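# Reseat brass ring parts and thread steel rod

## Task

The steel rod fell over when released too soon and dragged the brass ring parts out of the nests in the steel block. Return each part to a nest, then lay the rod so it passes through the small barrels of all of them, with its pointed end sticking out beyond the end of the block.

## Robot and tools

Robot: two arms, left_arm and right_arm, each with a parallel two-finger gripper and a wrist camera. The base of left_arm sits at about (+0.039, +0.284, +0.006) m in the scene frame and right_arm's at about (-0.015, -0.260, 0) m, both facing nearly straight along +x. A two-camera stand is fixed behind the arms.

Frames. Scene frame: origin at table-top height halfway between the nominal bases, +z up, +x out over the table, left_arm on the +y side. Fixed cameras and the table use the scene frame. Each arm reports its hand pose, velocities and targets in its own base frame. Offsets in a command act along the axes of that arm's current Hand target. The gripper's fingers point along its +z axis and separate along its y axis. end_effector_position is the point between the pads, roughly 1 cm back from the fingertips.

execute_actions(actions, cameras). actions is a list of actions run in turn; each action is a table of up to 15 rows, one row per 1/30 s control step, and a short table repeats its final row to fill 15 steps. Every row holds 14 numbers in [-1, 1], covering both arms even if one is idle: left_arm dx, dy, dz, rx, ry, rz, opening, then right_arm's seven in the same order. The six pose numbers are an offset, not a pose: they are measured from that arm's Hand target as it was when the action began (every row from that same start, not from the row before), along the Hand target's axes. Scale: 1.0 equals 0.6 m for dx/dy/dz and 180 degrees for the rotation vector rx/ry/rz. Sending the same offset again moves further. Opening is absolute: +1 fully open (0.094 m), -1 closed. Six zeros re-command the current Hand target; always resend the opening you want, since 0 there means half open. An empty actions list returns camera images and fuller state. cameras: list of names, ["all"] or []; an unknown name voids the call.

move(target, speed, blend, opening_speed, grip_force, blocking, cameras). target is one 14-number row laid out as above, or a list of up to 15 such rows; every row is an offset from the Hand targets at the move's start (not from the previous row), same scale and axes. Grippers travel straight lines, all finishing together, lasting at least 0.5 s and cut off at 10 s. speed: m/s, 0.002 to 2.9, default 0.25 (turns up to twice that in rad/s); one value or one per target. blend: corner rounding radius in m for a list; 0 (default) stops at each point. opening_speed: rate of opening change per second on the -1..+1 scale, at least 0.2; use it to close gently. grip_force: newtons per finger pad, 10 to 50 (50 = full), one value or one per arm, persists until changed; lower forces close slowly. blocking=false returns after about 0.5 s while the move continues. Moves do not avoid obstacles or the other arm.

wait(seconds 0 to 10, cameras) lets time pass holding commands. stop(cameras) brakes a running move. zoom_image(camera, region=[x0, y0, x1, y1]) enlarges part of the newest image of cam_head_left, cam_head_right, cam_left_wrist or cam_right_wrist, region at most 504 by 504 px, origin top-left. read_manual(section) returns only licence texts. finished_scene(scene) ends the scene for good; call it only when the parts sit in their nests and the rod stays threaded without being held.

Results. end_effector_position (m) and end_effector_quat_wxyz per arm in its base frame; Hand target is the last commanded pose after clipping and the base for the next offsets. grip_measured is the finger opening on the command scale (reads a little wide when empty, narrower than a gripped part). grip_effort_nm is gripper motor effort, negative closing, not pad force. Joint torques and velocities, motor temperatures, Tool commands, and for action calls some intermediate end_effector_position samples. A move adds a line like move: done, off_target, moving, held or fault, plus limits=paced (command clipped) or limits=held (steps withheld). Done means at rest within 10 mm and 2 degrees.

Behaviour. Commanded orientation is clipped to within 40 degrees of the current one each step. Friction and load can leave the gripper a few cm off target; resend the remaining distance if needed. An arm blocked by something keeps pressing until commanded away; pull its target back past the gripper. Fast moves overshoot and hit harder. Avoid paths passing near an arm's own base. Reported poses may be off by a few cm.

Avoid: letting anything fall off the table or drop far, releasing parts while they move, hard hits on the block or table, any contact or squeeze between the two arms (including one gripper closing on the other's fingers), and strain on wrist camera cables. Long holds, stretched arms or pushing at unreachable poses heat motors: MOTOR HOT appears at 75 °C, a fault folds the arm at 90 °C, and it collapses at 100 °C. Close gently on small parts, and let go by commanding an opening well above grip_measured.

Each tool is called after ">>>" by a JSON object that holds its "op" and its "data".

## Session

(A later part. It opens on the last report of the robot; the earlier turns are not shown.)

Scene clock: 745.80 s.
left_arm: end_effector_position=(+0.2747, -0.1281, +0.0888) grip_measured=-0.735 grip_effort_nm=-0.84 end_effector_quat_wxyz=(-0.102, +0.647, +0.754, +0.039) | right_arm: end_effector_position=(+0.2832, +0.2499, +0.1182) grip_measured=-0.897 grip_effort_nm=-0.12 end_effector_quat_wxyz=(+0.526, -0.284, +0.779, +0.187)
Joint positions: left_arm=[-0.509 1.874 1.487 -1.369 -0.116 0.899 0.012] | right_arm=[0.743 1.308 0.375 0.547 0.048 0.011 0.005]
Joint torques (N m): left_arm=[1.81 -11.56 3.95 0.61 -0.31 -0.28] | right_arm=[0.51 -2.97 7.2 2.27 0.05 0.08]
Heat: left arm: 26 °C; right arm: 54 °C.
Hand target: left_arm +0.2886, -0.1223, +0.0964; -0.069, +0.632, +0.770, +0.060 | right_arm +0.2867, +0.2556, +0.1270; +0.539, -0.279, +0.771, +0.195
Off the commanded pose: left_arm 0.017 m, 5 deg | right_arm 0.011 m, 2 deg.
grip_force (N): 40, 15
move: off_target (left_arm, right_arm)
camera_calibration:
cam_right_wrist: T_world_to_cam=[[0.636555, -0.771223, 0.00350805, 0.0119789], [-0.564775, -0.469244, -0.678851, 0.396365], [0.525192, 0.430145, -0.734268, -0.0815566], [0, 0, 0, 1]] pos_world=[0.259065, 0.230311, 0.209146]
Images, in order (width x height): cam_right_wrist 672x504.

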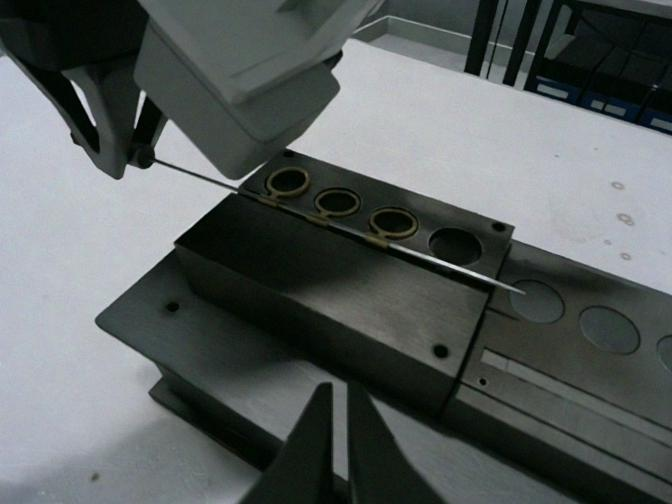

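>>> {"op": "move", "data": {"target": [[0.0034, -0.0007, -0.0014, 0, 0, 0, -0.95, 0, 0, 0, 0, 0, 0, -0.9], [0.0032, -0.0014, 0.0023, 0, 0, 0, -0.95, 0, 0, 0, 0, 0, 0, -0.9]], "speed": 0.03, "cameras": ["cam_right_wrist"]}}

>>> {"op": "zoom_image", "data": {"camera": "cam_right_wrist", "region": [235, 145, 455, 295]}}

>>> {"op": "zoom_image", "data": {"camera": "cam_right_wrist", "region": [235, 155, 335, 230]}}

Scene clock: 752.27 s.
left_arm: end_effector_position=(+0.2738, -0.1259, +0.0883) grip_measured=-0.735 grip_effort_nm=-0.84 end_effector_quat_wxyz=(-0.101, +0.647, +0.755, +0.038) | right_arm: end_effector_position=(+0.2832, +0.2499, +0.1182) grip_measured=-0.897 grip_effort_nm=-0.12 end_effector_quat_wxyz=(+0.526, -0.284, +0.779, +0.187)
Joint positions: left_arm=[-0.503 1.865 1.475 -1.363 -0.116 0.902 0.012] | right_arm=[0.743 1.308 0.375 0.547 0.048 0.011 0.005]
Joint torques (N m): left_arm=[1.61 -11.4 3.96 0.61 -0.32 -0.25] | right_arm=[0.5 -2.96 7.2 2.27 0.05 0.09]
Heat: left arm: 25 °C; right arm: 54 °C.
Hand target: left_arm +0.2874, -0.1203, +0.0953; -0.069, +0.632, +0.770, +0.060 | right_arm +0.2867, +0.2556, +0.1270; +0.539, -0.279, +0.771, +0.195
Off the commanded pose: left_arm 0.016 m, 5 deg | right_arm 0.011 m, 2 deg.
grip_force (N): 40, 15
move: off_target (left_arm, right_arm)
camera_calibration:
cam_right_wrist: T_world_to_cam=[[0.636555, -0.771223, 0.00350805, 0.0119789], [-0.564775, -0.469244, -0.678851, 0.396365], [0.525192, 0.430145, -0.734268, -0.0815566], [0, 0, 0, 1]] pos_world=[0.259065, 0.230311, 0.209146]
Images, in order (width x height): cam_right_wrist 672x504.

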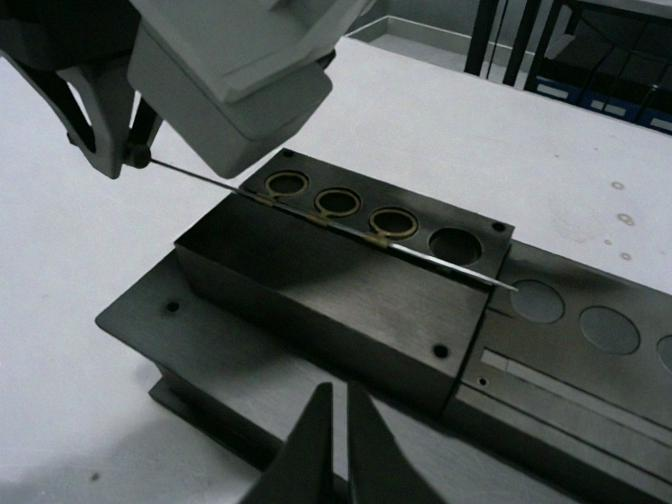

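Scaled by 2.291 from the camera's 672x504 image, which has a finer 960x720 frame.

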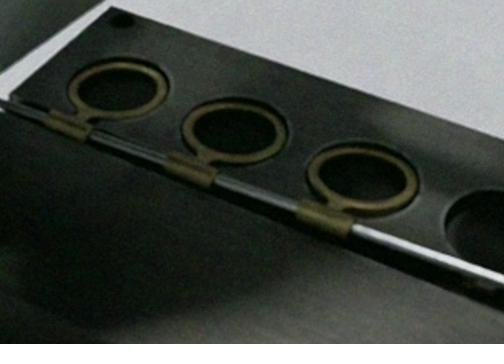

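Scaled by 5.040 from the camera's 672x504 image, which has a finer 960x720 frame.

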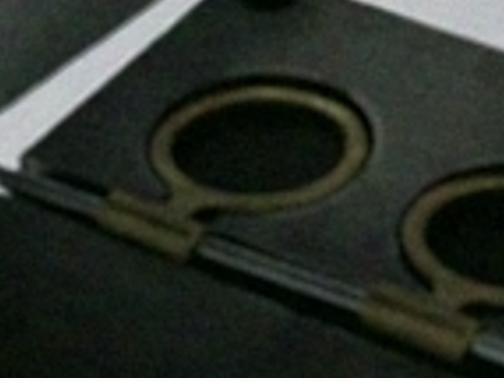

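>>> {"op": "move", "data": {"target": [-0.0195, 0.0065, 0.0049, 0, 0, 0, -0.95, 0, 0, 0, 0, 0, 0, -0.9], "speed": 0.03, "cameras": ["cam_right_wrist", "cam_left_wrist"]}}

>>> {"op": "zoom_image", "data": {"camera": "cam_right_wrist", "region": [235, 145, 455, 295]}}

Scene clock: 755.47 s.
left_arm: end_effector_position=(+0.2740, -0.1260, +0.0882) grip_measured=-0.735 grip_effort_nm=-0.84 end_effector_quat_wxyz=(-0.100, +0.647, +0.755, +0.039) | right_arm: end_effector_position=(+0.2832, +0.2499, +0.1182) grip_measured=-0.897 grip_effort_nm=-0.12 end_effector_quat_wxyz=(+0.526, -0.284, +0.779, +0.187)
Joint positions: left_arm=[-0.503 1.865 1.475 -1.362 -0.116 0.902 0.012] | right_arm=[0.743 1.308 0.375 0.547 0.048 0.011 0.005]
Joint torques (N m): left_arm=[0.05 -8.13 6.46 0.69 -0.33 -0.41] | right_arm=[0.53 -2.95 7.2 2.26 0.05 0.09]
Heat: left arm: 25 °C; right arm: 54 °C.
Hand target: left_arm +0.2933, -0.1303, +0.0903; -0.069, +0.632, +0.770, +0.060 | right_arm +0.2867, +0.2556, +0.1270; +0.539, -0.279, +0.771, +0.195
Off the commanded pose: left_arm 0.020 m, 5 deg | right_arm 0.011 m, 2 deg.
grip_force (N): 40, 15
move: off_target (left_arm, right_arm)
camera_calibration:
cam_left_wrist: T_world_to_cam=[[-0.98555, -0.15676, 0.0641751, 0.245252], [-0.0900726, 0.805864, 0.58521, 0.112063], [-0.143454, 0.570973, -0.808338, 0.274206], [0, 0, 0, 1]] pos_world=[0.291137, -0.208427, 0.140332]
cam_right_wrist: T_world_to_cam=[[0.636555, -0.771223, 0.00350805, 0.0119789], [-0.564775, -0.469244, -0.678851, 0.396365], [0.525192, 0.430145, -0.734268, -0.0815566], [0, 0, 0, 1]] pos_world=[0.259065, 0.230311, 0.209146]
Images, in order (width x height): cam_left_wrist 672x504, cam_right_wrist 672x504.

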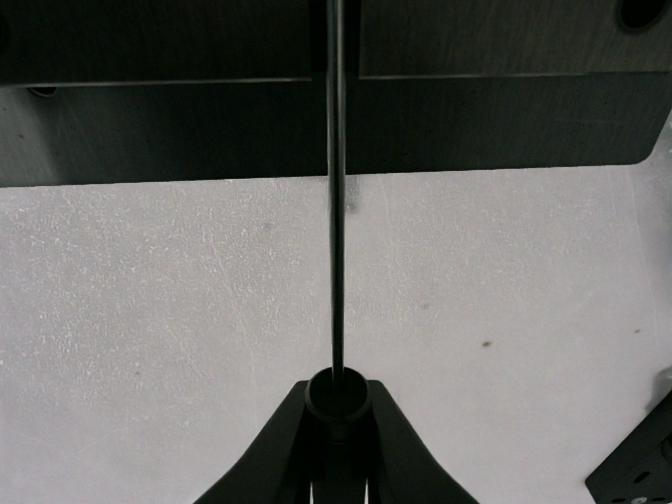

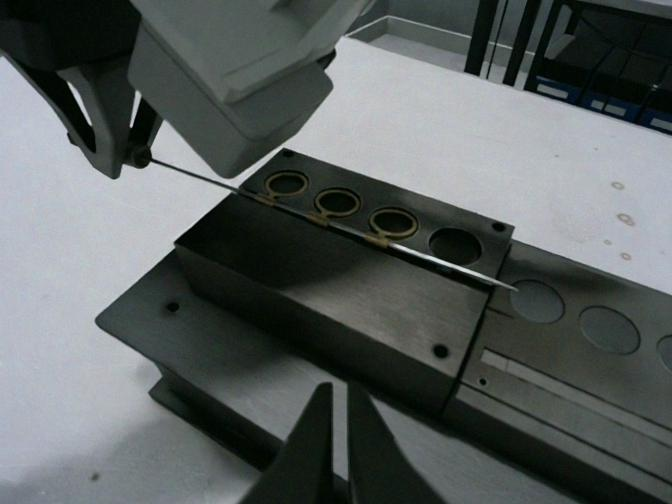

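Scaled by 2.291 from the camera's 672x504 image, which has a finer 960x720 frame.

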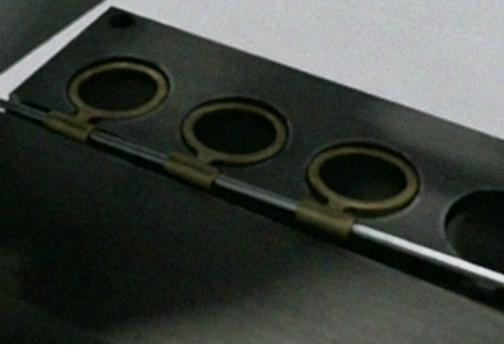

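>>> {"op": "move", "data": {"target": [-0.0012, 0.0, 0.0063, 0, 0.006, 0, -0.95, 0, 0, 0, 0, 0, 0, -0.9], "speed": 0.03, "cameras": ["cam_right_wrist"]}}

>>> {"op": "zoom_image", "data": {"camera": "cam_right_wrist", "region": [235, 145, 455, 295]}}

Scene clock: 757.67 s.
left_arm: end_effector_position=(+0.2741, -0.1263, +0.0884) grip_measured=-0.735 grip_effort_nm=-0.84 end_effector_quat_wxyz=(-0.101, +0.646, +0.755, +0.044) | right_arm: end_effector_position=(+0.2832, +0.2499, +0.1182) grip_measured=-0.897 grip_effort_nm=-0.12 end_effector_quat_wxyz=(+0.526, -0.284, +0.779, +0.187)
Joint positions: left_arm=[-0.51 1.865 1.475 -1.362 -0.125 0.894 0.012] | right_arm=[0.743 1.308 0.375 0.547 0.048 0.011 0.005]
Joint torques (N m): left_arm=[0.01 -7.1 6.38 0.7 -0.33 -0.44] | right_arm=[0.53 -2.96 7.21 2.26 0.05 0.09]
Heat: left arm: 26 °C; right arm: 54 °C.
Hand target: left_arm +0.2934, -0.1303, +0.0865; -0.077, +0.631, +0.769, +0.066 | right_arm +0.2867, +0.2556, +0.1270; +0.539, -0.279, +0.771, +0.195
Off the commanded pose: left_arm 0.020 m, 4 deg | right_arm 0.011 m, 2 deg.
grip_force (N): 40, 15
move: off_target (left_arm, right_arm)
camera_calibration:
cam_right_wrist: T_world_to_cam=[[0.636555, -0.771223, 0.00350805, 0.0119789], [-0.564775, -0.469244, -0.678851, 0.396365], [0.525192, 0.430145, -0.734268, -0.0815566], [0, 0, 0, 1]] pos_world=[0.259065, 0.230311, 0.209146]
Images, in order (width x height): cam_right_wrist 672x504.

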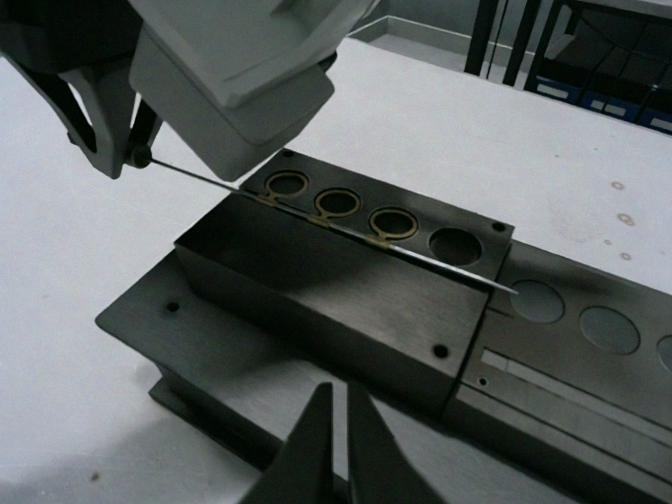

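Scaled by 2.291 from the camera's 672x504 image, which has a finer 960x720 frame.

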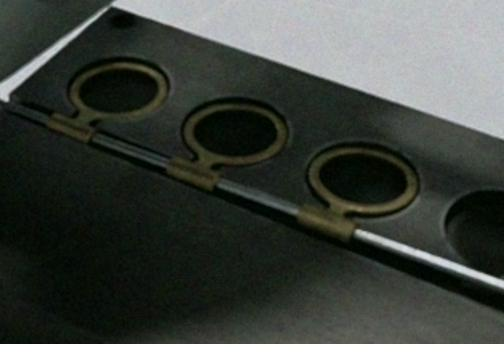

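>>> {"op": "move", "data": {"target": [-0.0042, 0.0, 0.0043, 0, 0.004, 0, -0.95, 0, 0, 0, 0, 0, 0, -0.9], "speed": 0.03, "cameras": ["cam_right_wrist", "cam_left_wrist"]}}

>>> {"op": "zoom_image", "data": {"camera": "cam_right_wrist", "region": [235, 145, 455, 295]}}

Scene clock: 759.20 s.
left_arm: end_effector_position=(+0.2749, -0.1269, +0.0877) grip_measured=-0.735 grip_effort_nm=-0.84 end_effector_quat_wxyz=(-0.103, +0.647, +0.754, +0.050) | right_arm: end_effector_position=(+0.2832, +0.2499, +0.1182) grip_measured=-0.897 grip_effort_nm=-0.12 end_effector_quat_wxyz=(+0.526, -0.284, +0.779, +0.187)
Joint positions: left_arm=[-0.518 1.873 1.479 -1.363 -0.137 0.887 0.012] | right_arm=[0.743 1.308 0.375 0.547 0.048 0.011 0.005]
Joint torques (N m): left_arm=[-0.06 -6.64 6.46 0.65 -0.32 -0.48] | right_arm=[0.51 -2.96 7.21 2.26 0.04 0.09]
Heat: left arm: 26 °C; right arm: 54 °C.
Hand target: left_arm +0.2938, -0.1323, +0.0834; -0.081, +0.631, +0.769, +0.070 | right_arm +0.2867, +0.2556, +0.1270; +0.539, -0.279, +0.771, +0.195
Off the commanded pose: left_arm 0.020 m, 4 deg | right_arm 0.011 m, 2 deg.
grip_force (N): 40, 15
move: off_target (left_arm, right_arm)
camera_calibration:
cam_left_wrist: T_world_to_cam=[[-0.986697, -0.154518, 0.0505357, 0.24792], [-0.0934119, 0.79327, 0.601661, 0.111094], [-0.133056, 0.588937, -0.797151, 0.272828], [0, 0, 0, 1]] pos_world=[0.291301, -0.210498, 0.138115]
cam_right_wrist: T_world_to_cam=[[0.636555, -0.771223, 0.00350805, 0.0119789], [-0.564775, -0.469244, -0.678851, 0.396365], [0.525192, 0.430145, -0.734268, -0.0815566], [0, 0, 0, 1]] pos_world=[0.259065, 0.230311, 0.209146]
Images, in order (width x height): cam_left_wrist 672x504, cam_right_wrist 672x504.

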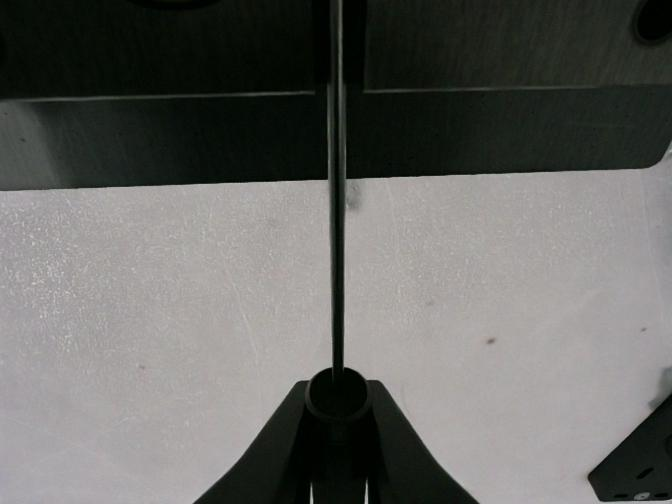

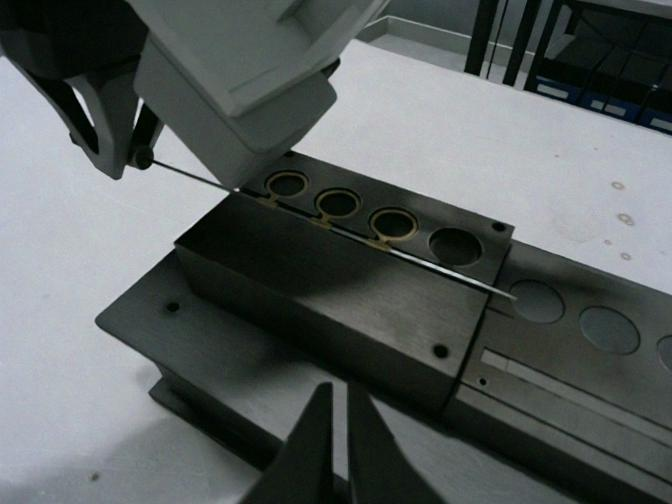

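Scaled by 2.291 from the camera's 672x504 image, which has a finer 960x720 frame.

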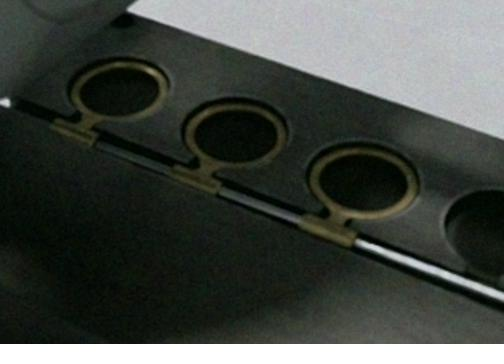

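>>> {"op": "zoom_image", "data": {"camera": "cam_right_wrist", "region": [235, 155, 335, 230]}}

>>> {"op": "zoom_image", "data": {"camera": "cam_right_wrist", "region": [355, 200, 455, 275]}}

Scaled by 5.040 from the camera's 672x504 image, which has a finer 960x720 frame.

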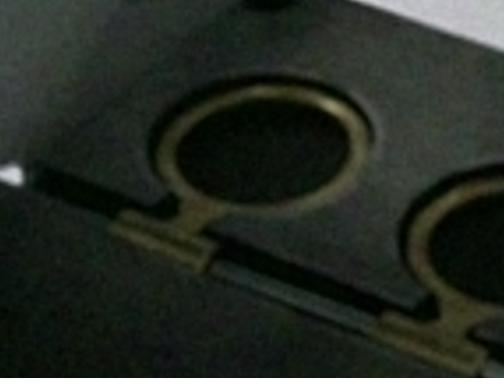

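Scaled by 5.040 from the camera's 672x504 image, which has a finer 960x720 frame.

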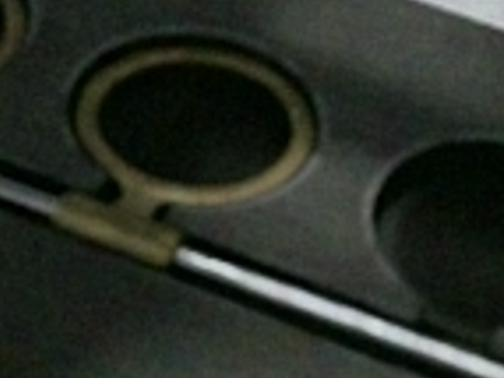

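>>> {"op": "move", "data": {"target": [-0.0046, 0.0005, -0.0026, 0, 0, 0, -0.95, 0, 0, 0, 0, 0, 0, -0.9], "speed": 0.03, "cameras": ["cam_right_wrist"]}}

>>> {"op": "zoom_image", "data": {"camera": "cam_right_wrist", "region": [235, 145, 455, 295]}}

Scene clock: 763.13 s.
left_arm: end_effector_position=(+0.2752, -0.1271, +0.0888) grip_measured=-0.735 grip_effort_nm=-0.84 end_effector_quat_wxyz=(-0.108, +0.647, +0.753, +0.054) | right_arm: end_effector_position=(+0.2832, +0.2499, +0.1182) grip_measured=-0.897 grip_effort_nm=-0.12 end_effector_quat_wxyz=(+0.526, -0.284, +0.779, +0.187)
Joint positions: left_arm=[-0.522 1.881 1.493 -1.377 -0.145 0.883 0.012] | right_arm=[0.743 1.308 0.375 0.547 0.048 0.011 0.005]
Joint torques (N m): left_arm=[-0.13 -6.78 6.61 0.73 -0.25 -0.49] | right_arm=[0.53 -2.96 7.2 2.27 0.06 0.09]
Heat: left arm: 26 °C; right arm: 54 °C.
Hand target: left_arm +0.2947, -0.1352, +0.0844; -0.081, +0.631, +0.769, +0.070 | right_arm +0.2867, +0.2556, +0.1270; +0.539, -0.279, +0.771, +0.195
Off the commanded pose: left_arm 0.022 m, 4 deg | right_arm 0.011 m, 2 deg.
grip_force (N): 40, 15
move: off_target (left_arm, right_arm)
camera_calibration:
cam_right_wrist: T_world_to_cam=[[0.636555, -0.771223, 0.00350805, 0.0119789], [-0.564775, -0.469244, -0.678851, 0.396365], [0.525192, 0.430145, -0.734268, -0.0815566], [0, 0, 0, 1]] pos_world=[0.259065, 0.230311, 0.209146]
Images, in order (width x height): cam_right_wrist 672x504.

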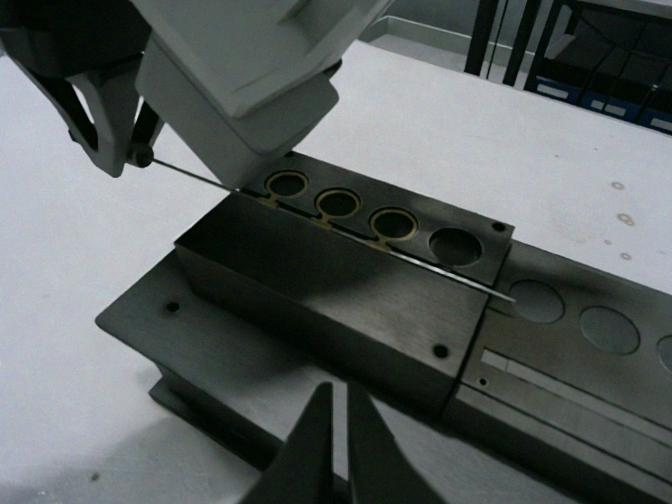

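Scaled by 2.291 from the camera's 672x504 image, which has a finer 960x720 frame.

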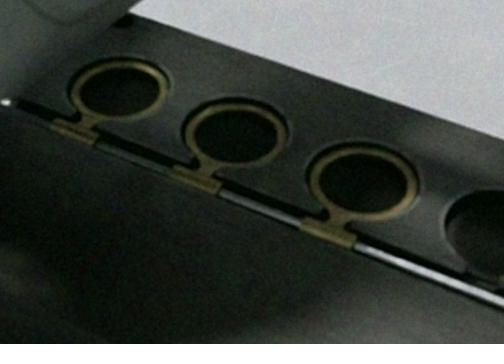

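>>> {"op": "move", "data": {"target": [0.0000, 0.0006, -0.0034, 0, 0, 0, -0.95, 0, 0, 0, 0, 0, 0, -0.9], "speed": 0.03, "cameras": ["cam_right_wrist"]}}

>>> {"op": "zoom_image", "data": {"camera": "cam_right_wrist", "region": [235, 145, 455, 295]}}

Scene clock: 764.73 s.
left_arm: end_effector_position=(+0.2752, -0.1270, +0.0895) grip_measured=-0.735 grip_effort_nm=-0.84 end_effector_quat_wxyz=(-0.110, +0.647, +0.753, +0.053) | right_arm: end_effector_position=(+0.2832, +0.2499, +0.1182) grip_measured=-0.897 grip_effort_nm=-0.12 end_effector_quat_wxyz=(+0.526, -0.284, +0.779, +0.187)
Joint positions: left_arm=[-0.522 1.885 1.5 -1.384 -0.145 0.883 0.012] | right_arm=[0.743 1.308 0.375 0.547 0.048 0.011 0.005]
Joint torques (N m): left_arm=[-0.32 -6.97 6.76 0.7 -0.24 -0.53] | right_arm=[0.51 -2.97 7.2 2.26 0.05 0.09]
Heat: left arm: 26 °C; right arm: 54 °C.
Hand target: left_arm +0.2951, -0.1355, +0.0863; -0.081, +0.631, +0.768, +0.070 | right_arm +0.2867, +0.2556, +0.1270; +0.539, -0.279, +0.771, +0.195
Off the commanded pose: left_arm 0.022 m, 5 deg | right_arm 0.011 m, 2 deg.
grip_force (N): 40, 15
move: off_target (left_arm, right_arm)
camera_calibration:
cam_right_wrist: T_world_to_cam=[[0.636555, -0.771223, 0.00350805, 0.0119789], [-0.564775, -0.469244, -0.678851, 0.396365], [0.525192, 0.430145, -0.734268, -0.0815566], [0, 0, 0, 1]] pos_world=[0.259065, 0.230311, 0.209146]
Images, in order (width x height): cam_right_wrist 672x504.

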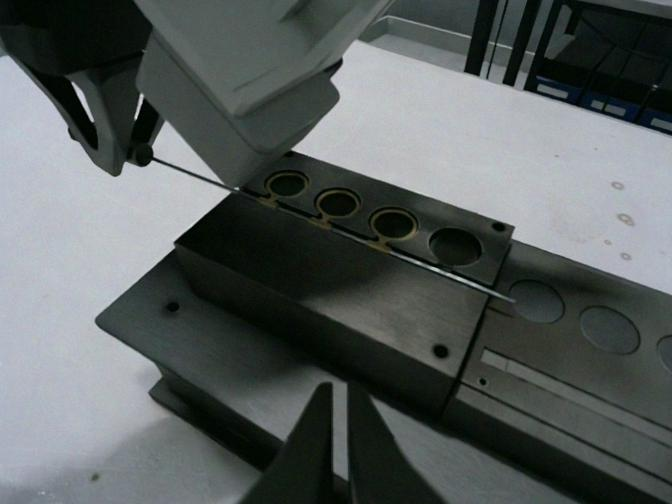

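Scaled by 2.291 from the camera's 672x504 image, which has a finer 960x720 frame.

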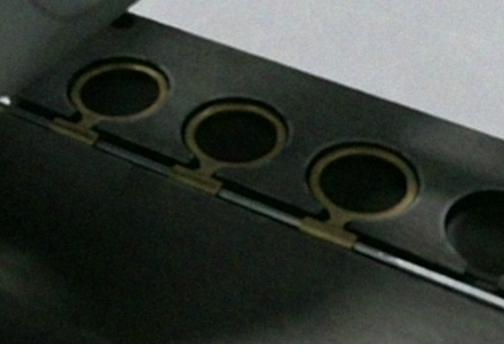

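>>> {"op": "move", "data": {"target": [-0.0030, 0.0015, -0.0048, 0, -0.002, 0, -0.95, 0, 0, 0, 0, 0, 0, -0.9], "speed": 0.03, "cameras": ["cam_right_wrist", "cam_left_wrist"]}}

>>> {"op": "zoom_image", "data": {"camera": "cam_right_wrist", "region": [235, 145, 455, 295]}}

Scene clock: 766.37 s.
left_arm: end_effector_position=(+0.2755, -0.1270, +0.0912) grip_measured=-0.735 grip_effort_nm=-0.84 end_effector_quat_wxyz=(-0.113, +0.647, +0.752, +0.054) | right_arm: end_effector_position=(+0.2832, +0.2499, +0.1182) grip_measured=-0.897 grip_effort_nm=-0.12 end_effector_quat_wxyz=(+0.526, -0.284, +0.779, +0.187)
Joint positions: left_arm=[-0.523 1.89 1.512 -1.397 -0.148 0.882 0.012] | right_arm=[0.743 1.308 0.375 0.547 0.048 0.011 0.005]
Joint torques (N m): left_arm=[-0.06 -7.34 7.24 0.78 -0.17 -0.53] | right_arm=[0.51 -2.95 7.21 2.26 0.06 0.09]
Heat: left arm: 26 °C; right arm: 54 °C.
Hand target: left_arm +0.2965, -0.1377, +0.0888; -0.079, +0.631, +0.769, +0.068 | right_arm +0.2867, +0.2556, +0.1270; +0.539, -0.279, +0.771, +0.195
Off the commanded pose: left_arm 0.024 m, 5 deg | right_arm 0.011 m, 2 deg.
grip_force (N): 40, 15
move: off_target (left_arm, right_arm)
camera_calibration:
cam_left_wrist: T_world_to_cam=[[-0.986554, -0.152947, 0.0576085, 0.247763], [-0.0851471, 0.781855, 0.617618, 0.103914], [-0.139504, 0.604408, -0.784365, 0.278467], [0, 0, 0, 1]] pos_world=[0.292127, -0.21166, 0.139967]
cam_right_wrist: T_world_to_cam=[[0.636555, -0.771223, 0.00350805, 0.0119789], [-0.564775, -0.469244, -0.678851, 0.396365], [0.525192, 0.430145, -0.734268, -0.0815566], [0, 0, 0, 1]] pos_world=[0.259065, 0.230311, 0.209146]
Images, in order (width x height): cam_left_wrist 672x504, cam_right_wrist 672x504.

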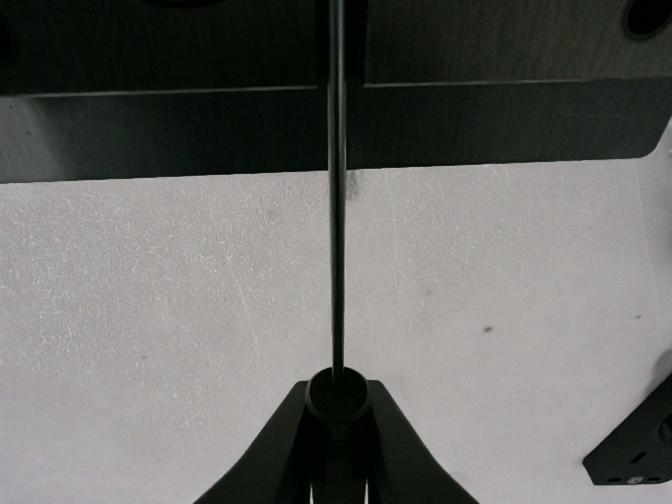

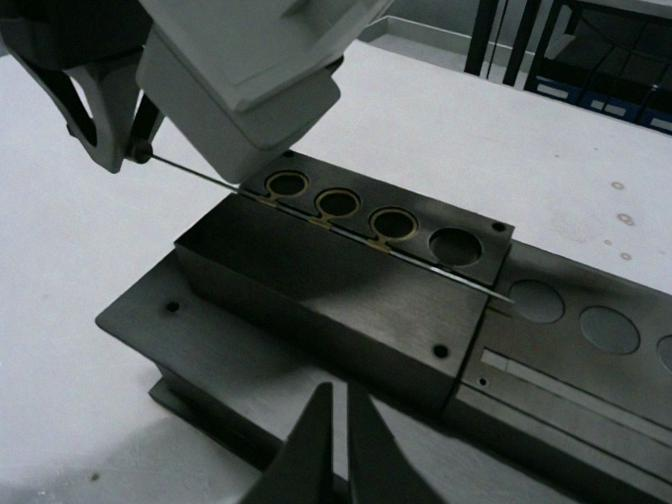

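Scaled by 2.291 from the camera's 672x504 image, which has a finer 960x720 frame.

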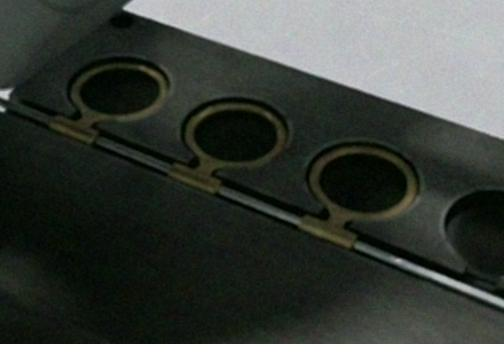

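>>> {"op": "move", "data": {"target": [-0.0048, 0.0005, -0.0014, 0, -0.001, 0, -0.95, 0, 0, 0, 0, 0, 0, -0.9], "speed": 0.03, "cameras": ["cam_right_wrist"]}}

>>> {"op": "zoom_image", "data": {"camera": "cam_right_wrist", "region": [235, 145, 455, 295]}}

Scene clock: 768.37 s.
left_arm: end_effector_position=(+0.2757, -0.1283, +0.0924) grip_measured=-0.735 grip_effort_nm=-0.84 end_effector_quat_wxyz=(-0.115, +0.647, +0.752, +0.055) | right_arm: end_effector_position=(+0.2832, +0.2499, +0.1182) grip_measured=-0.897 grip_effort_nm=-0.12 end_effector_quat_wxyz=(+0.526, -0.284, +0.779, +0.187)
Joint positions: left_arm=[-0.527 1.896 1.523 -1.406 -0.15 0.878 0.012] | right_arm=[0.743 1.308 0.375 0.547 0.048 0.011 0.005]
Joint torques (N m): left_arm=[-0.18 -7.28 7.13 0.82 -0.11 -0.55] | right_arm=[0.53 -2.96 7.19 2.26 0.06 0.09]
Heat: left arm: 26 °C; right arm: 54 °C.
Hand target: left_arm +0.2973, -0.1406, +0.0891; -0.078, +0.631, +0.769, +0.067 | right_arm +0.2867, +0.2556, +0.1270; +0.539, -0.279, +0.771, +0.195
Off the commanded pose: left_arm 0.025 m, 5 deg | right_arm 0.011 m, 2 deg.
grip_force (N): 40, 15
move: off_target (left_arm, right_arm)
camera_calibration:
cam_right_wrist: T_world_to_cam=[[0.636555, -0.771223, 0.00350805, 0.0119789], [-0.564775, -0.469244, -0.678851, 0.396365], [0.525192, 0.430145, -0.734268, -0.0815566], [0, 0, 0, 1]] pos_world=[0.259065, 0.230311, 0.209146]
Images, in order (width x height): cam_right_wrist 672x504.

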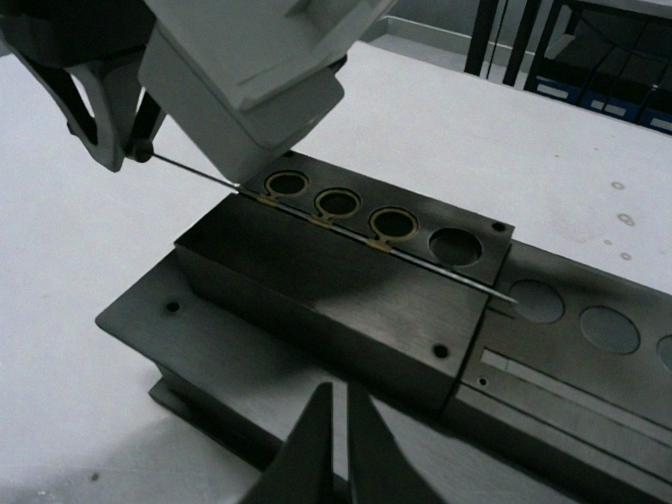

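Scaled by 2.291 from the camera's 672x504 image, which has a finer 960x720 frame.

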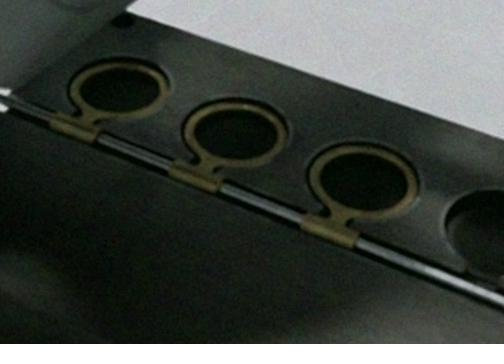

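>>> {"op": "move", "data": {"target": [-0.0067, 0.0002, 0.0004, 0, -0.001, 0, -0.95, 0, 0, 0, 0, 0, 0, -0.9], "speed": 0.03, "cameras": ["cam_right_wrist", "cam_left_wrist"]}}

>>> {"op": "zoom_image", "data": {"camera": "cam_right_wrist", "region": [235, 145, 455, 295]}}

Scene clock: 770.17 s.
left_arm: end_effector_position=(+0.2761, -0.1309, +0.0916) grip_measured=-0.735 grip_effort_nm=-0.84 end_effector_quat_wxyz=(-0.116, +0.647, +0.752, +0.056) | right_arm: end_effector_position=(+0.2832, +0.2499, +0.1182) grip_measured=-0.897 grip_effort_nm=-0.12 end_effector_quat_wxyz=(+0.526, -0.284, +0.779, +0.187)
Joint positions: left_arm=[-0.534 1.904 1.531 -1.408 -0.15 0.872 0.012] | right_arm=[0.743 1.308 0.375 0.547 0.048 0.011 0.005]
Joint torques (N m): left_arm=[-0.25 -7.36 7.02 0.9 -0.05 -0.5] | right_arm=[0.5 -2.97 7.2 2.27 0.05 0.09]
Heat: left arm: 26 °C; right arm: 54 °C.
Hand target: left_arm +0.2982, -0.1443, +0.0880; -0.076, +0.631, +0.769, +0.066 | right_arm +0.2867, +0.2556, +0.1270; +0.539, -0.279, +0.771, +0.195
Off the commanded pose: left_arm 0.026 m, 5 deg | right_arm 0.011 m, 2 deg.
grip_force (N): 40, 15
move: off_target (left_arm, right_arm)
camera_calibration:
cam_left_wrist: T_world_to_cam=[[-0.986637, -0.151875, 0.0590079, 0.247894], [-0.0826624, 0.778663, 0.621974, 0.105238], [-0.140409, 0.608785, -0.780811, 0.281679], [0, 0, 0, 1]] pos_world=[0.292831, -0.215778, 0.139855]
cam_right_wrist: T_world_to_cam=[[0.636555, -0.771223, 0.00350805, 0.0119789], [-0.564775, -0.469244, -0.678851, 0.396365], [0.525192, 0.430145, -0.734268, -0.0815566], [0, 0, 0, 1]] pos_world=[0.259065, 0.230311, 0.209146]
Images, in order (width x height): cam_left_wrist 672x504, cam_right_wrist 672x504.

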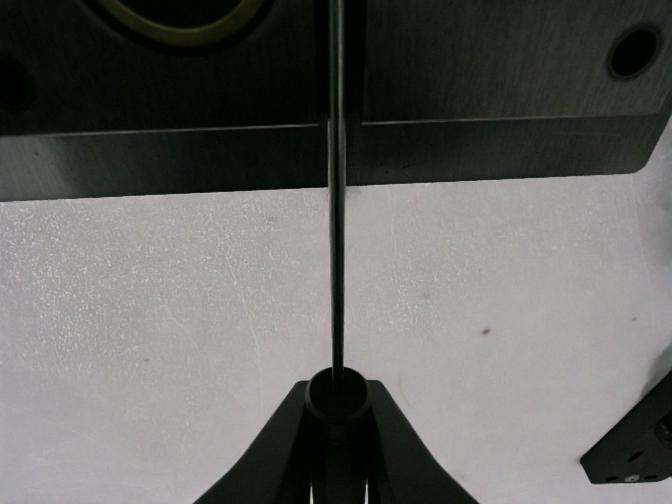

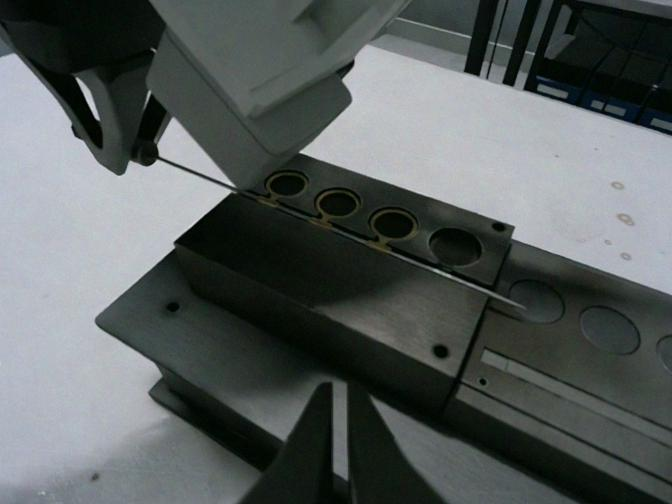

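Scaled by 2.291 from the camera's 672x504 image, which has a finer 960x720 frame.

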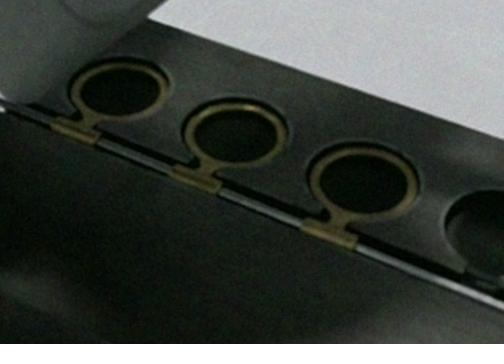

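>>> {"op": "move", "data": {"target": [-0.0072, 0.0006, -0.0046, 0, -0.003, 0, -0.95, 0, 0, 0, 0, 0, 0, -0.9], "speed": 0.03, "cameras": ["cam_right_wrist"]}}

>>> {"op": "zoom_image", "data": {"camera": "cam_right_wrist", "region": [235, 145, 455, 295]}}

Scene clock: 771.83 s.
left_arm: end_effector_position=(+0.2764, -0.1328, +0.0942) grip_measured=-0.735 grip_effort_nm=-0.84 end_effector_quat_wxyz=(-0.117, +0.647, +0.752, +0.056) | right_arm: end_effector_position=(+0.2832, +0.2499, +0.1182) grip_measured=-0.897 grip_effort_nm=-0.12 end_effector_quat_wxyz=(+0.526, -0.284, +0.779, +0.187)
Joint positions: left_arm=[-0.539 1.91 1.549 -1.423 -0.15 0.866 0.012] | right_arm=[0.743 1.308 0.375 0.547 0.048 0.011 0.005]
Joint torques (N m): left_arm=[-0.23 -7.2 6.93 0.93 0.02 -0.46] | right_arm=[0.5 -2.95 7.21 2.27 0.05 0.09]
Heat: left arm: 27 °C; right arm: 54 °C.
Hand target: left_arm +0.2995, -0.1490, +0.0898; -0.073, +0.632, +0.769, +0.063 | right_arm +0.2867, +0.2556, +0.1270; +0.539, -0.279, +0.771, +0.195
Off the commanded pose: left_arm 0.029 m, 6 deg | right_arm 0.011 m, 2 deg.
grip_force (N): 40, 15
move: off_target (left_arm, right_arm)
camera_calibration:
cam_right_wrist: T_world_to_cam=[[0.636555, -0.771223, 0.00350805, 0.0119789], [-0.564775, -0.469244, -0.678851, 0.396365], [0.525192, 0.430145, -0.734268, -0.0815566], [0, 0, 0, 1]] pos_world=[0.259065, 0.230311, 0.209146]
Images, in order (width x height): cam_right_wrist 672x504.

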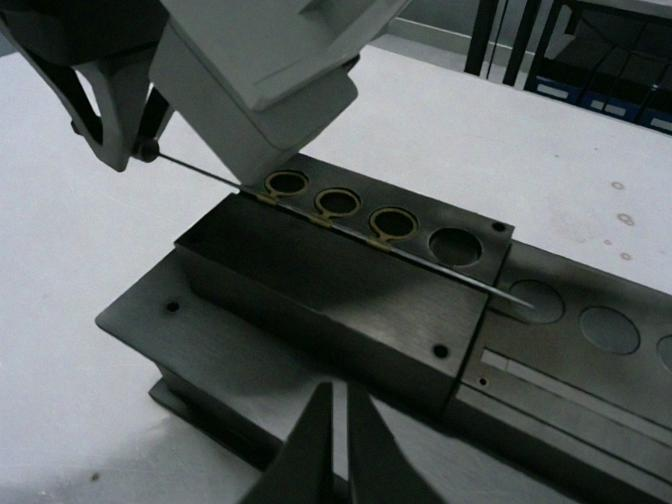

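Scaled by 2.291 from the camera's 672x504 image, which has a finer 960x720 frame.

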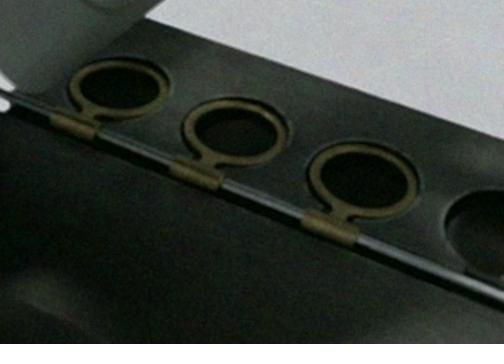

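>>> {"op": "move", "data": {"target": [-0.0067, 0.0000, 0.0014, 0, 0, 0, -0.95, 0, 0, 0, 0, 0, 0, -0.9], "speed": 0.03, "cameras": ["cam_right_wrist"]}}

>>> {"op": "zoom_image", "data": {"camera": "cam_right_wrist", "region": [235, 145, 455, 295]}}

Scene clock: 773.17 s.
left_arm: end_effector_position=(+0.2769, -0.1368, +0.0936) grip_measured=-0.735 grip_effort_nm=-0.84 end_effector_quat_wxyz=(-0.116, +0.647, +0.752, +0.056) | right_arm: end_effector_position=(+0.2832, +0.2499, +0.1182) grip_measured=-0.897 grip_effort_nm=-0.12 end_effector_quat_wxyz=(+0.526, -0.284, +0.779, +0.187)
Joint positions: left_arm=[-0.548 1.92 1.559 -1.424 -0.147 0.857 0.012] | right_arm=[0.743 1.308 0.375 0.547 0.048 0.011 0.005]
Joint torques (N m): left_arm=[-0.2 -7.21 6.9 0.97 0 -0.49] | right_arm=[0.51 -2.93 7.2 2.27 0.05 0.08]
Heat: left arm: 27 °C; right arm: 54 °C.
Hand target: left_arm +0.3002, -0.1527, +0.0883; -0.073, +0.631, +0.769, +0.063 | right_arm +0.2867, +0.2556, +0.1270; +0.539, -0.279, +0.771, +0.195
Off the commanded pose: left_arm 0.029 m, 6 deg | right_arm 0.011 m, 2 deg.
grip_force (N): 40, 15
move: off_target (left_arm, right_arm)
camera_calibration:
cam_right_wrist: T_world_to_cam=[[0.636555, -0.771223, 0.00350805, 0.0119789], [-0.564775, -0.469244, -0.678851, 0.396365], [0.525192, 0.430145, -0.734268, -0.0815566], [0, 0, 0, 1]] pos_world=[0.259065, 0.230311, 0.209146]
Images, in order (width x height): cam_right_wrist 672x504.

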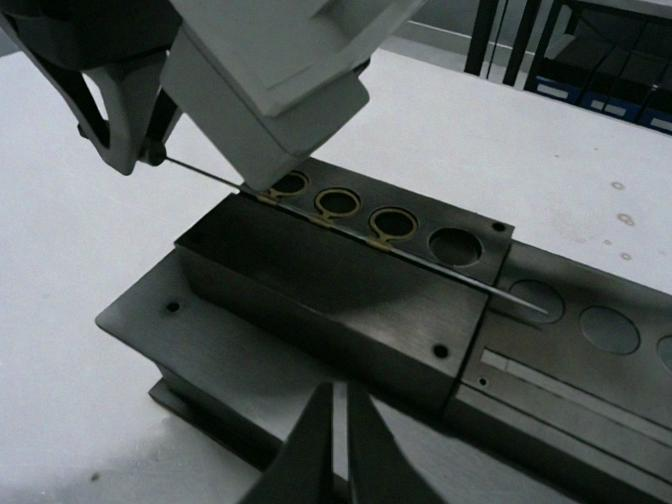

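Scaled by 2.291 from the camera's 672x504 image, which has a finer 960x720 frame.

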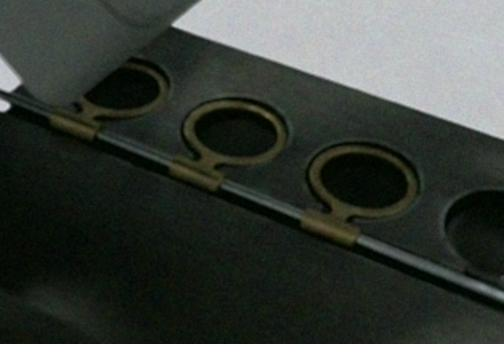

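>>> {"op": "move", "data": {"target": [-0.0085, 0.0000, 0.0019, 0, 0, 0, -0.95, 0, 0, 0, 0, 0, 0, -0.9], "speed": 0.03, "cameras": ["cam_right_wrist", "cam_left_wrist"]}}

>>> {"op": "zoom_image", "data": {"camera": "cam_right_wrist", "region": [235, 145, 455, 295]}}

Scene clock: 774.70 s.
left_arm: end_effector_position=(+0.2776, -0.1413, +0.0915) grip_measured=-0.735 grip_effort_nm=-0.84 end_effector_quat_wxyz=(-0.117, +0.647, +0.752, +0.055) | right_arm: end_effector_position=(+0.2832, +0.2499, +0.1182) grip_measured=-0.897 grip_effort_nm=-0.12 end_effector_quat_wxyz=(+0.526, -0.284, +0.779, +0.187)
Joint positions: left_arm=[-0.557 1.934 1.57 -1.424 -0.144 0.847 0.012] | right_arm=[0.743 1.308 0.375 0.547 0.048 0.011 0.005]
Joint torques (N m): left_arm=[-0.34 -7.27 7.08 0.95 -0.03 -0.5] | right_arm=[0.51 -2.95 7.21 2.26 0.05 0.09]
Heat: left arm: 27 °C; right arm: 54 °C.
Hand target: left_arm +0.3011, -0.1574, +0.0861; -0.073, +0.631, +0.769, +0.063 | right_arm +0.2867, +0.2556, +0.1270; +0.539, -0.279, +0.771, +0.195
Off the commanded pose: left_arm 0.029 m, 6 deg | right_arm 0.011 m, 2 deg.
grip_force (N): 40, 15
move: off_target (left_arm, right_arm)
camera_calibration:
cam_left_wrist: T_world_to_cam=[[-0.986203, -0.153541, 0.0618741, 0.247018], [-0.081972, 0.777686, 0.623286, 0.113054], [-0.143818, 0.609614, -0.779543, 0.289011], [0, 0, 0, 1]] pos_world=[0.294443, -0.226179, 0.139547]
cam_right_wrist: T_world_to_cam=[[0.636555, -0.771223, 0.00350805, 0.0119789], [-0.564775, -0.469244, -0.678851, 0.396365], [0.525192, 0.430145, -0.734268, -0.0815566], [0, 0, 0, 1]] pos_world=[0.259065, 0.230311, 0.209146]
Images, in order (width x height): cam_left_wrist 672x504, cam_right_wrist 672x504.

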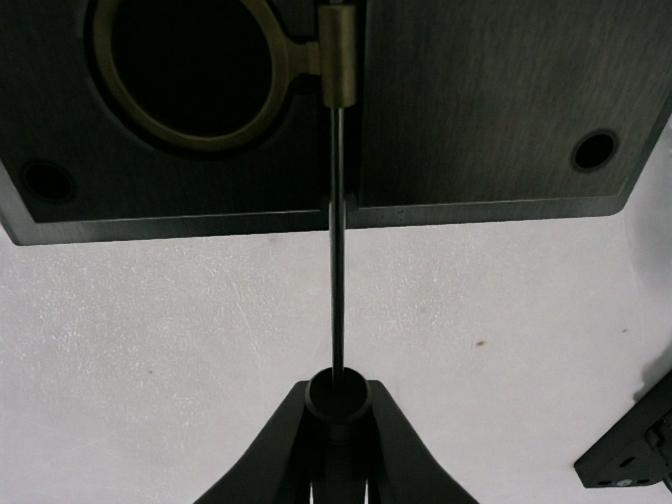

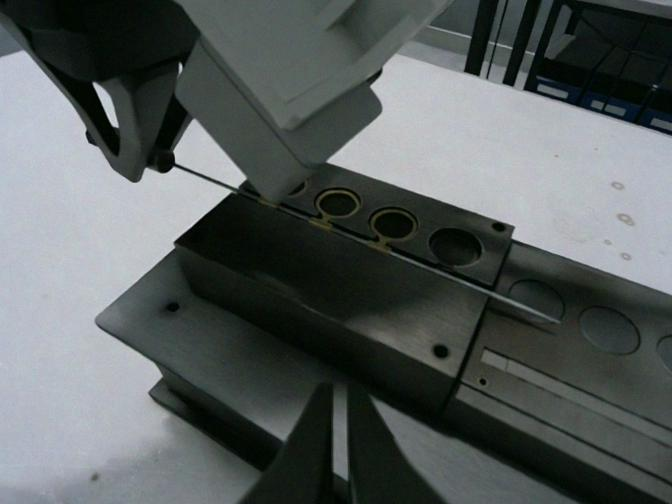

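Scaled by 2.291 from the camera's 672x504 image, which has a finer 960x720 frame.

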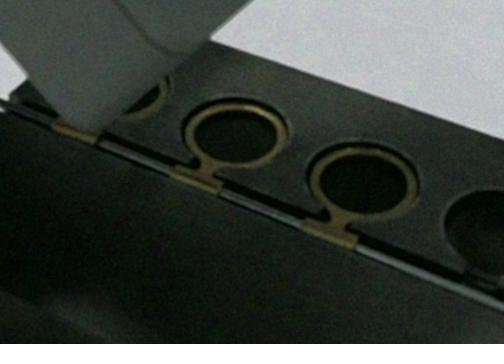

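>>> {"op": "move", "data": {"target": [-0.0095, 0.0000, -0.0034, 0, 0, 0, -0.95, 0, 0, 0, 0, 0, 0, -0.9], "speed": 0.03, "cameras": ["cam_right_wrist"]}}

>>> {"op": "zoom_image", "data": {"camera": "cam_right_wrist", "region": [235, 145, 455, 295]}}

Scene clock: 777.07 s.
left_arm: end_effector_position=(+0.2786, -0.1471, +0.0920) grip_measured=-0.735 grip_effort_nm=-0.84 end_effector_quat_wxyz=(-0.118, +0.647, +0.752, +0.055) | right_arm: end_effector_position=(+0.2832, +0.2499, +0.1182) grip_measured=-0.897 grip_effort_nm=-0.12 end_effector_quat_wxyz=(+0.526, -0.284, +0.779, +0.187)
Joint positions: left_arm=[-0.57 1.95 1.594 -1.434 -0.142 0.836 0.012] | right_arm=[0.743 1.308 0.375 0.547 0.048 0.011 0.005]
Joint torques (N m): left_arm=[-0.13 -7.32 7.04 0.94 -0.01 -0.46] | right_arm=[0.51 -2.95 7.19 2.26 0.05 0.09]
Heat: left arm: 27 °C; right arm: 54 °C.
Hand target: left_arm +0.3023, -0.1632, +0.0870; -0.073, +0.631, +0.769, +0.063 | right_arm +0.2867, +0.2556, +0.1270; +0.539, -0.279, +0.771, +0.195
Off the commanded pose: left_arm 0.029 m, 6 deg | right_arm 0.011 m, 2 deg.
grip_force (N): 40, 15
move: off_target (left_arm, right_arm)
camera_calibration:
cam_right_wrist: T_world_to_cam=[[0.636555, -0.771223, 0.00350805, 0.0119789], [-0.564775, -0.469244, -0.678851, 0.396365], [0.525192, 0.430145, -0.734268, -0.0815566], [0, 0, 0, 1]] pos_world=[0.259065, 0.230311, 0.209146]
Images, in order (width x height): cam_right_wrist 672x504.

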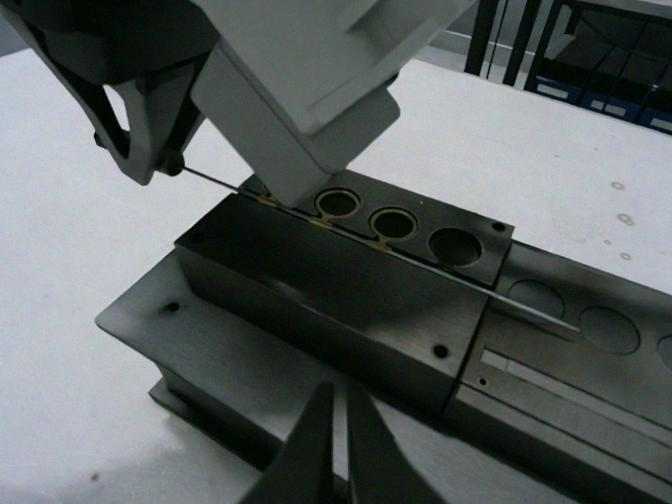

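Scaled by 2.291 from the camera's 672x504 image, which has a finer 960x720 frame.

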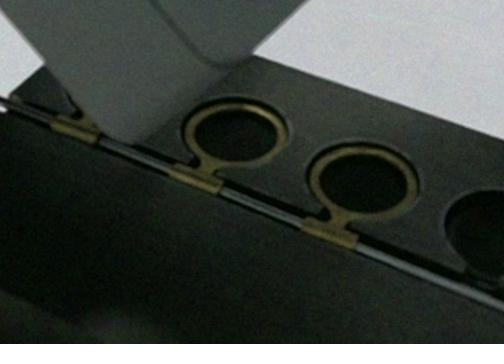

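>>> {"op": "move", "data": {"target": [-0.0096, 0.0000, -0.0029, 0, 0, 0, -0.95, 0, 0, 0, 0, 0, 0, -0.9], "speed": 0.03, "cameras": ["cam_right_wrist", "cam_left_wrist"]}}

>>> {"op": "zoom_image", "data": {"camera": "cam_right_wrist", "region": [235, 145, 455, 295]}}

Scene clock: 781.10 s.
left_arm: end_effector_position=(+0.2795, -0.1528, +0.0931) grip_measured=-0.735 grip_effort_nm=-0.84 end_effector_quat_wxyz=(-0.118, +0.647, +0.751, +0.055) | right_arm: end_effector_position=(+0.2832, +0.2499, +0.1182) grip_measured=-0.897 grip_effort_nm=-0.12 end_effector_quat_wxyz=(+0.526, -0.284, +0.779, +0.187)
Joint positions: left_arm=[-0.582 1.966 1.621 -1.447 -0.139 0.824 0.012] | right_arm=[0.743 1.308 0.375 0.547 0.048 0.011 0.005]
Joint torques (N m): left_arm=[-0.17 -7.54 7.15 0.98 -0.06 -0.48] | right_arm=[0.5 -2.96 7.21 2.26 0.05 0.09]
Heat: left arm: 27 °C; right arm: 54 °C.
Hand target: left_arm +0.3034, -0.1692, +0.0877; -0.073, +0.632, +0.769, +0.063 | right_arm +0.2867, +0.2556, +0.1270; +0.539, -0.279, +0.771, +0.195
Off the commanded pose: left_arm 0.029 m, 6 deg | right_arm 0.011 m, 2 deg.
grip_force (N): 40, 15
move: off_target (left_arm, right_arm)
camera_calibration:
cam_left_wrist: T_world_to_cam=[[-0.986258, -0.152775, 0.0628868, 0.247075], [-0.0805791, 0.777117, 0.624177, 0.120628], [-0.144229, 0.610532, -0.778748, 0.297754], [0, 0, 0, 1]] pos_world=[0.296345, -0.237783, 0.141044]
cam_right_wrist: T_world_to_cam=[[0.636555, -0.771223, 0.00350805, 0.0119789], [-0.564775, -0.469244, -0.678851, 0.396365], [0.525192, 0.430145, -0.734268, -0.0815566], [0, 0, 0, 1]] pos_world=[0.259065, 0.230311, 0.209146]
Images, in order (width x height): cam_left_wrist 672x504, cam_right_wrist 672x504.

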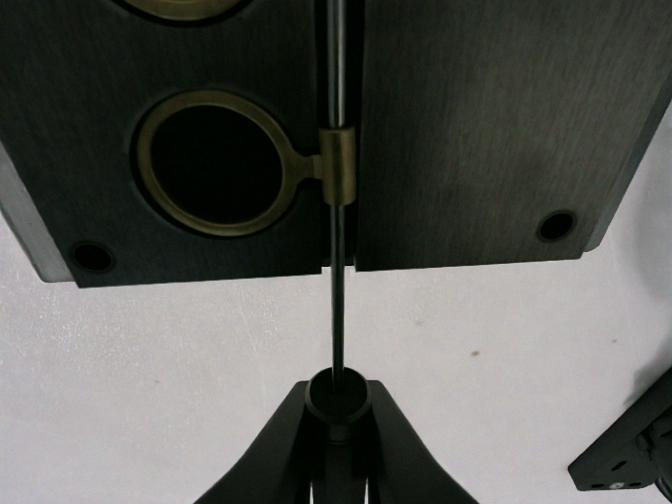

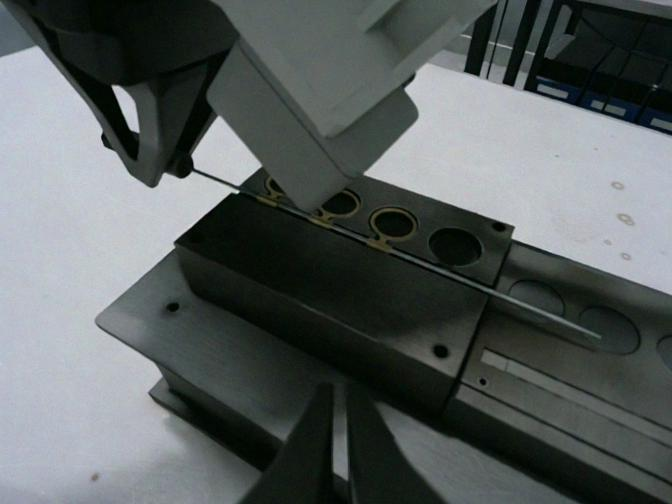

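Scaled by 2.291 from the camera's 672x504 image, which has a finer 960x720 frame.

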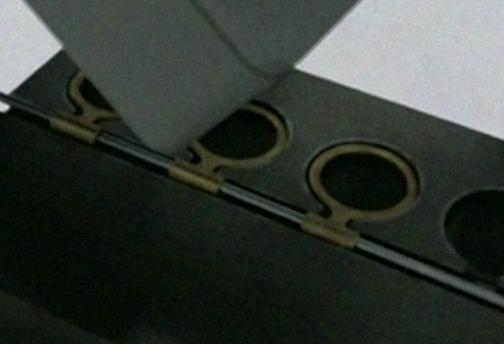

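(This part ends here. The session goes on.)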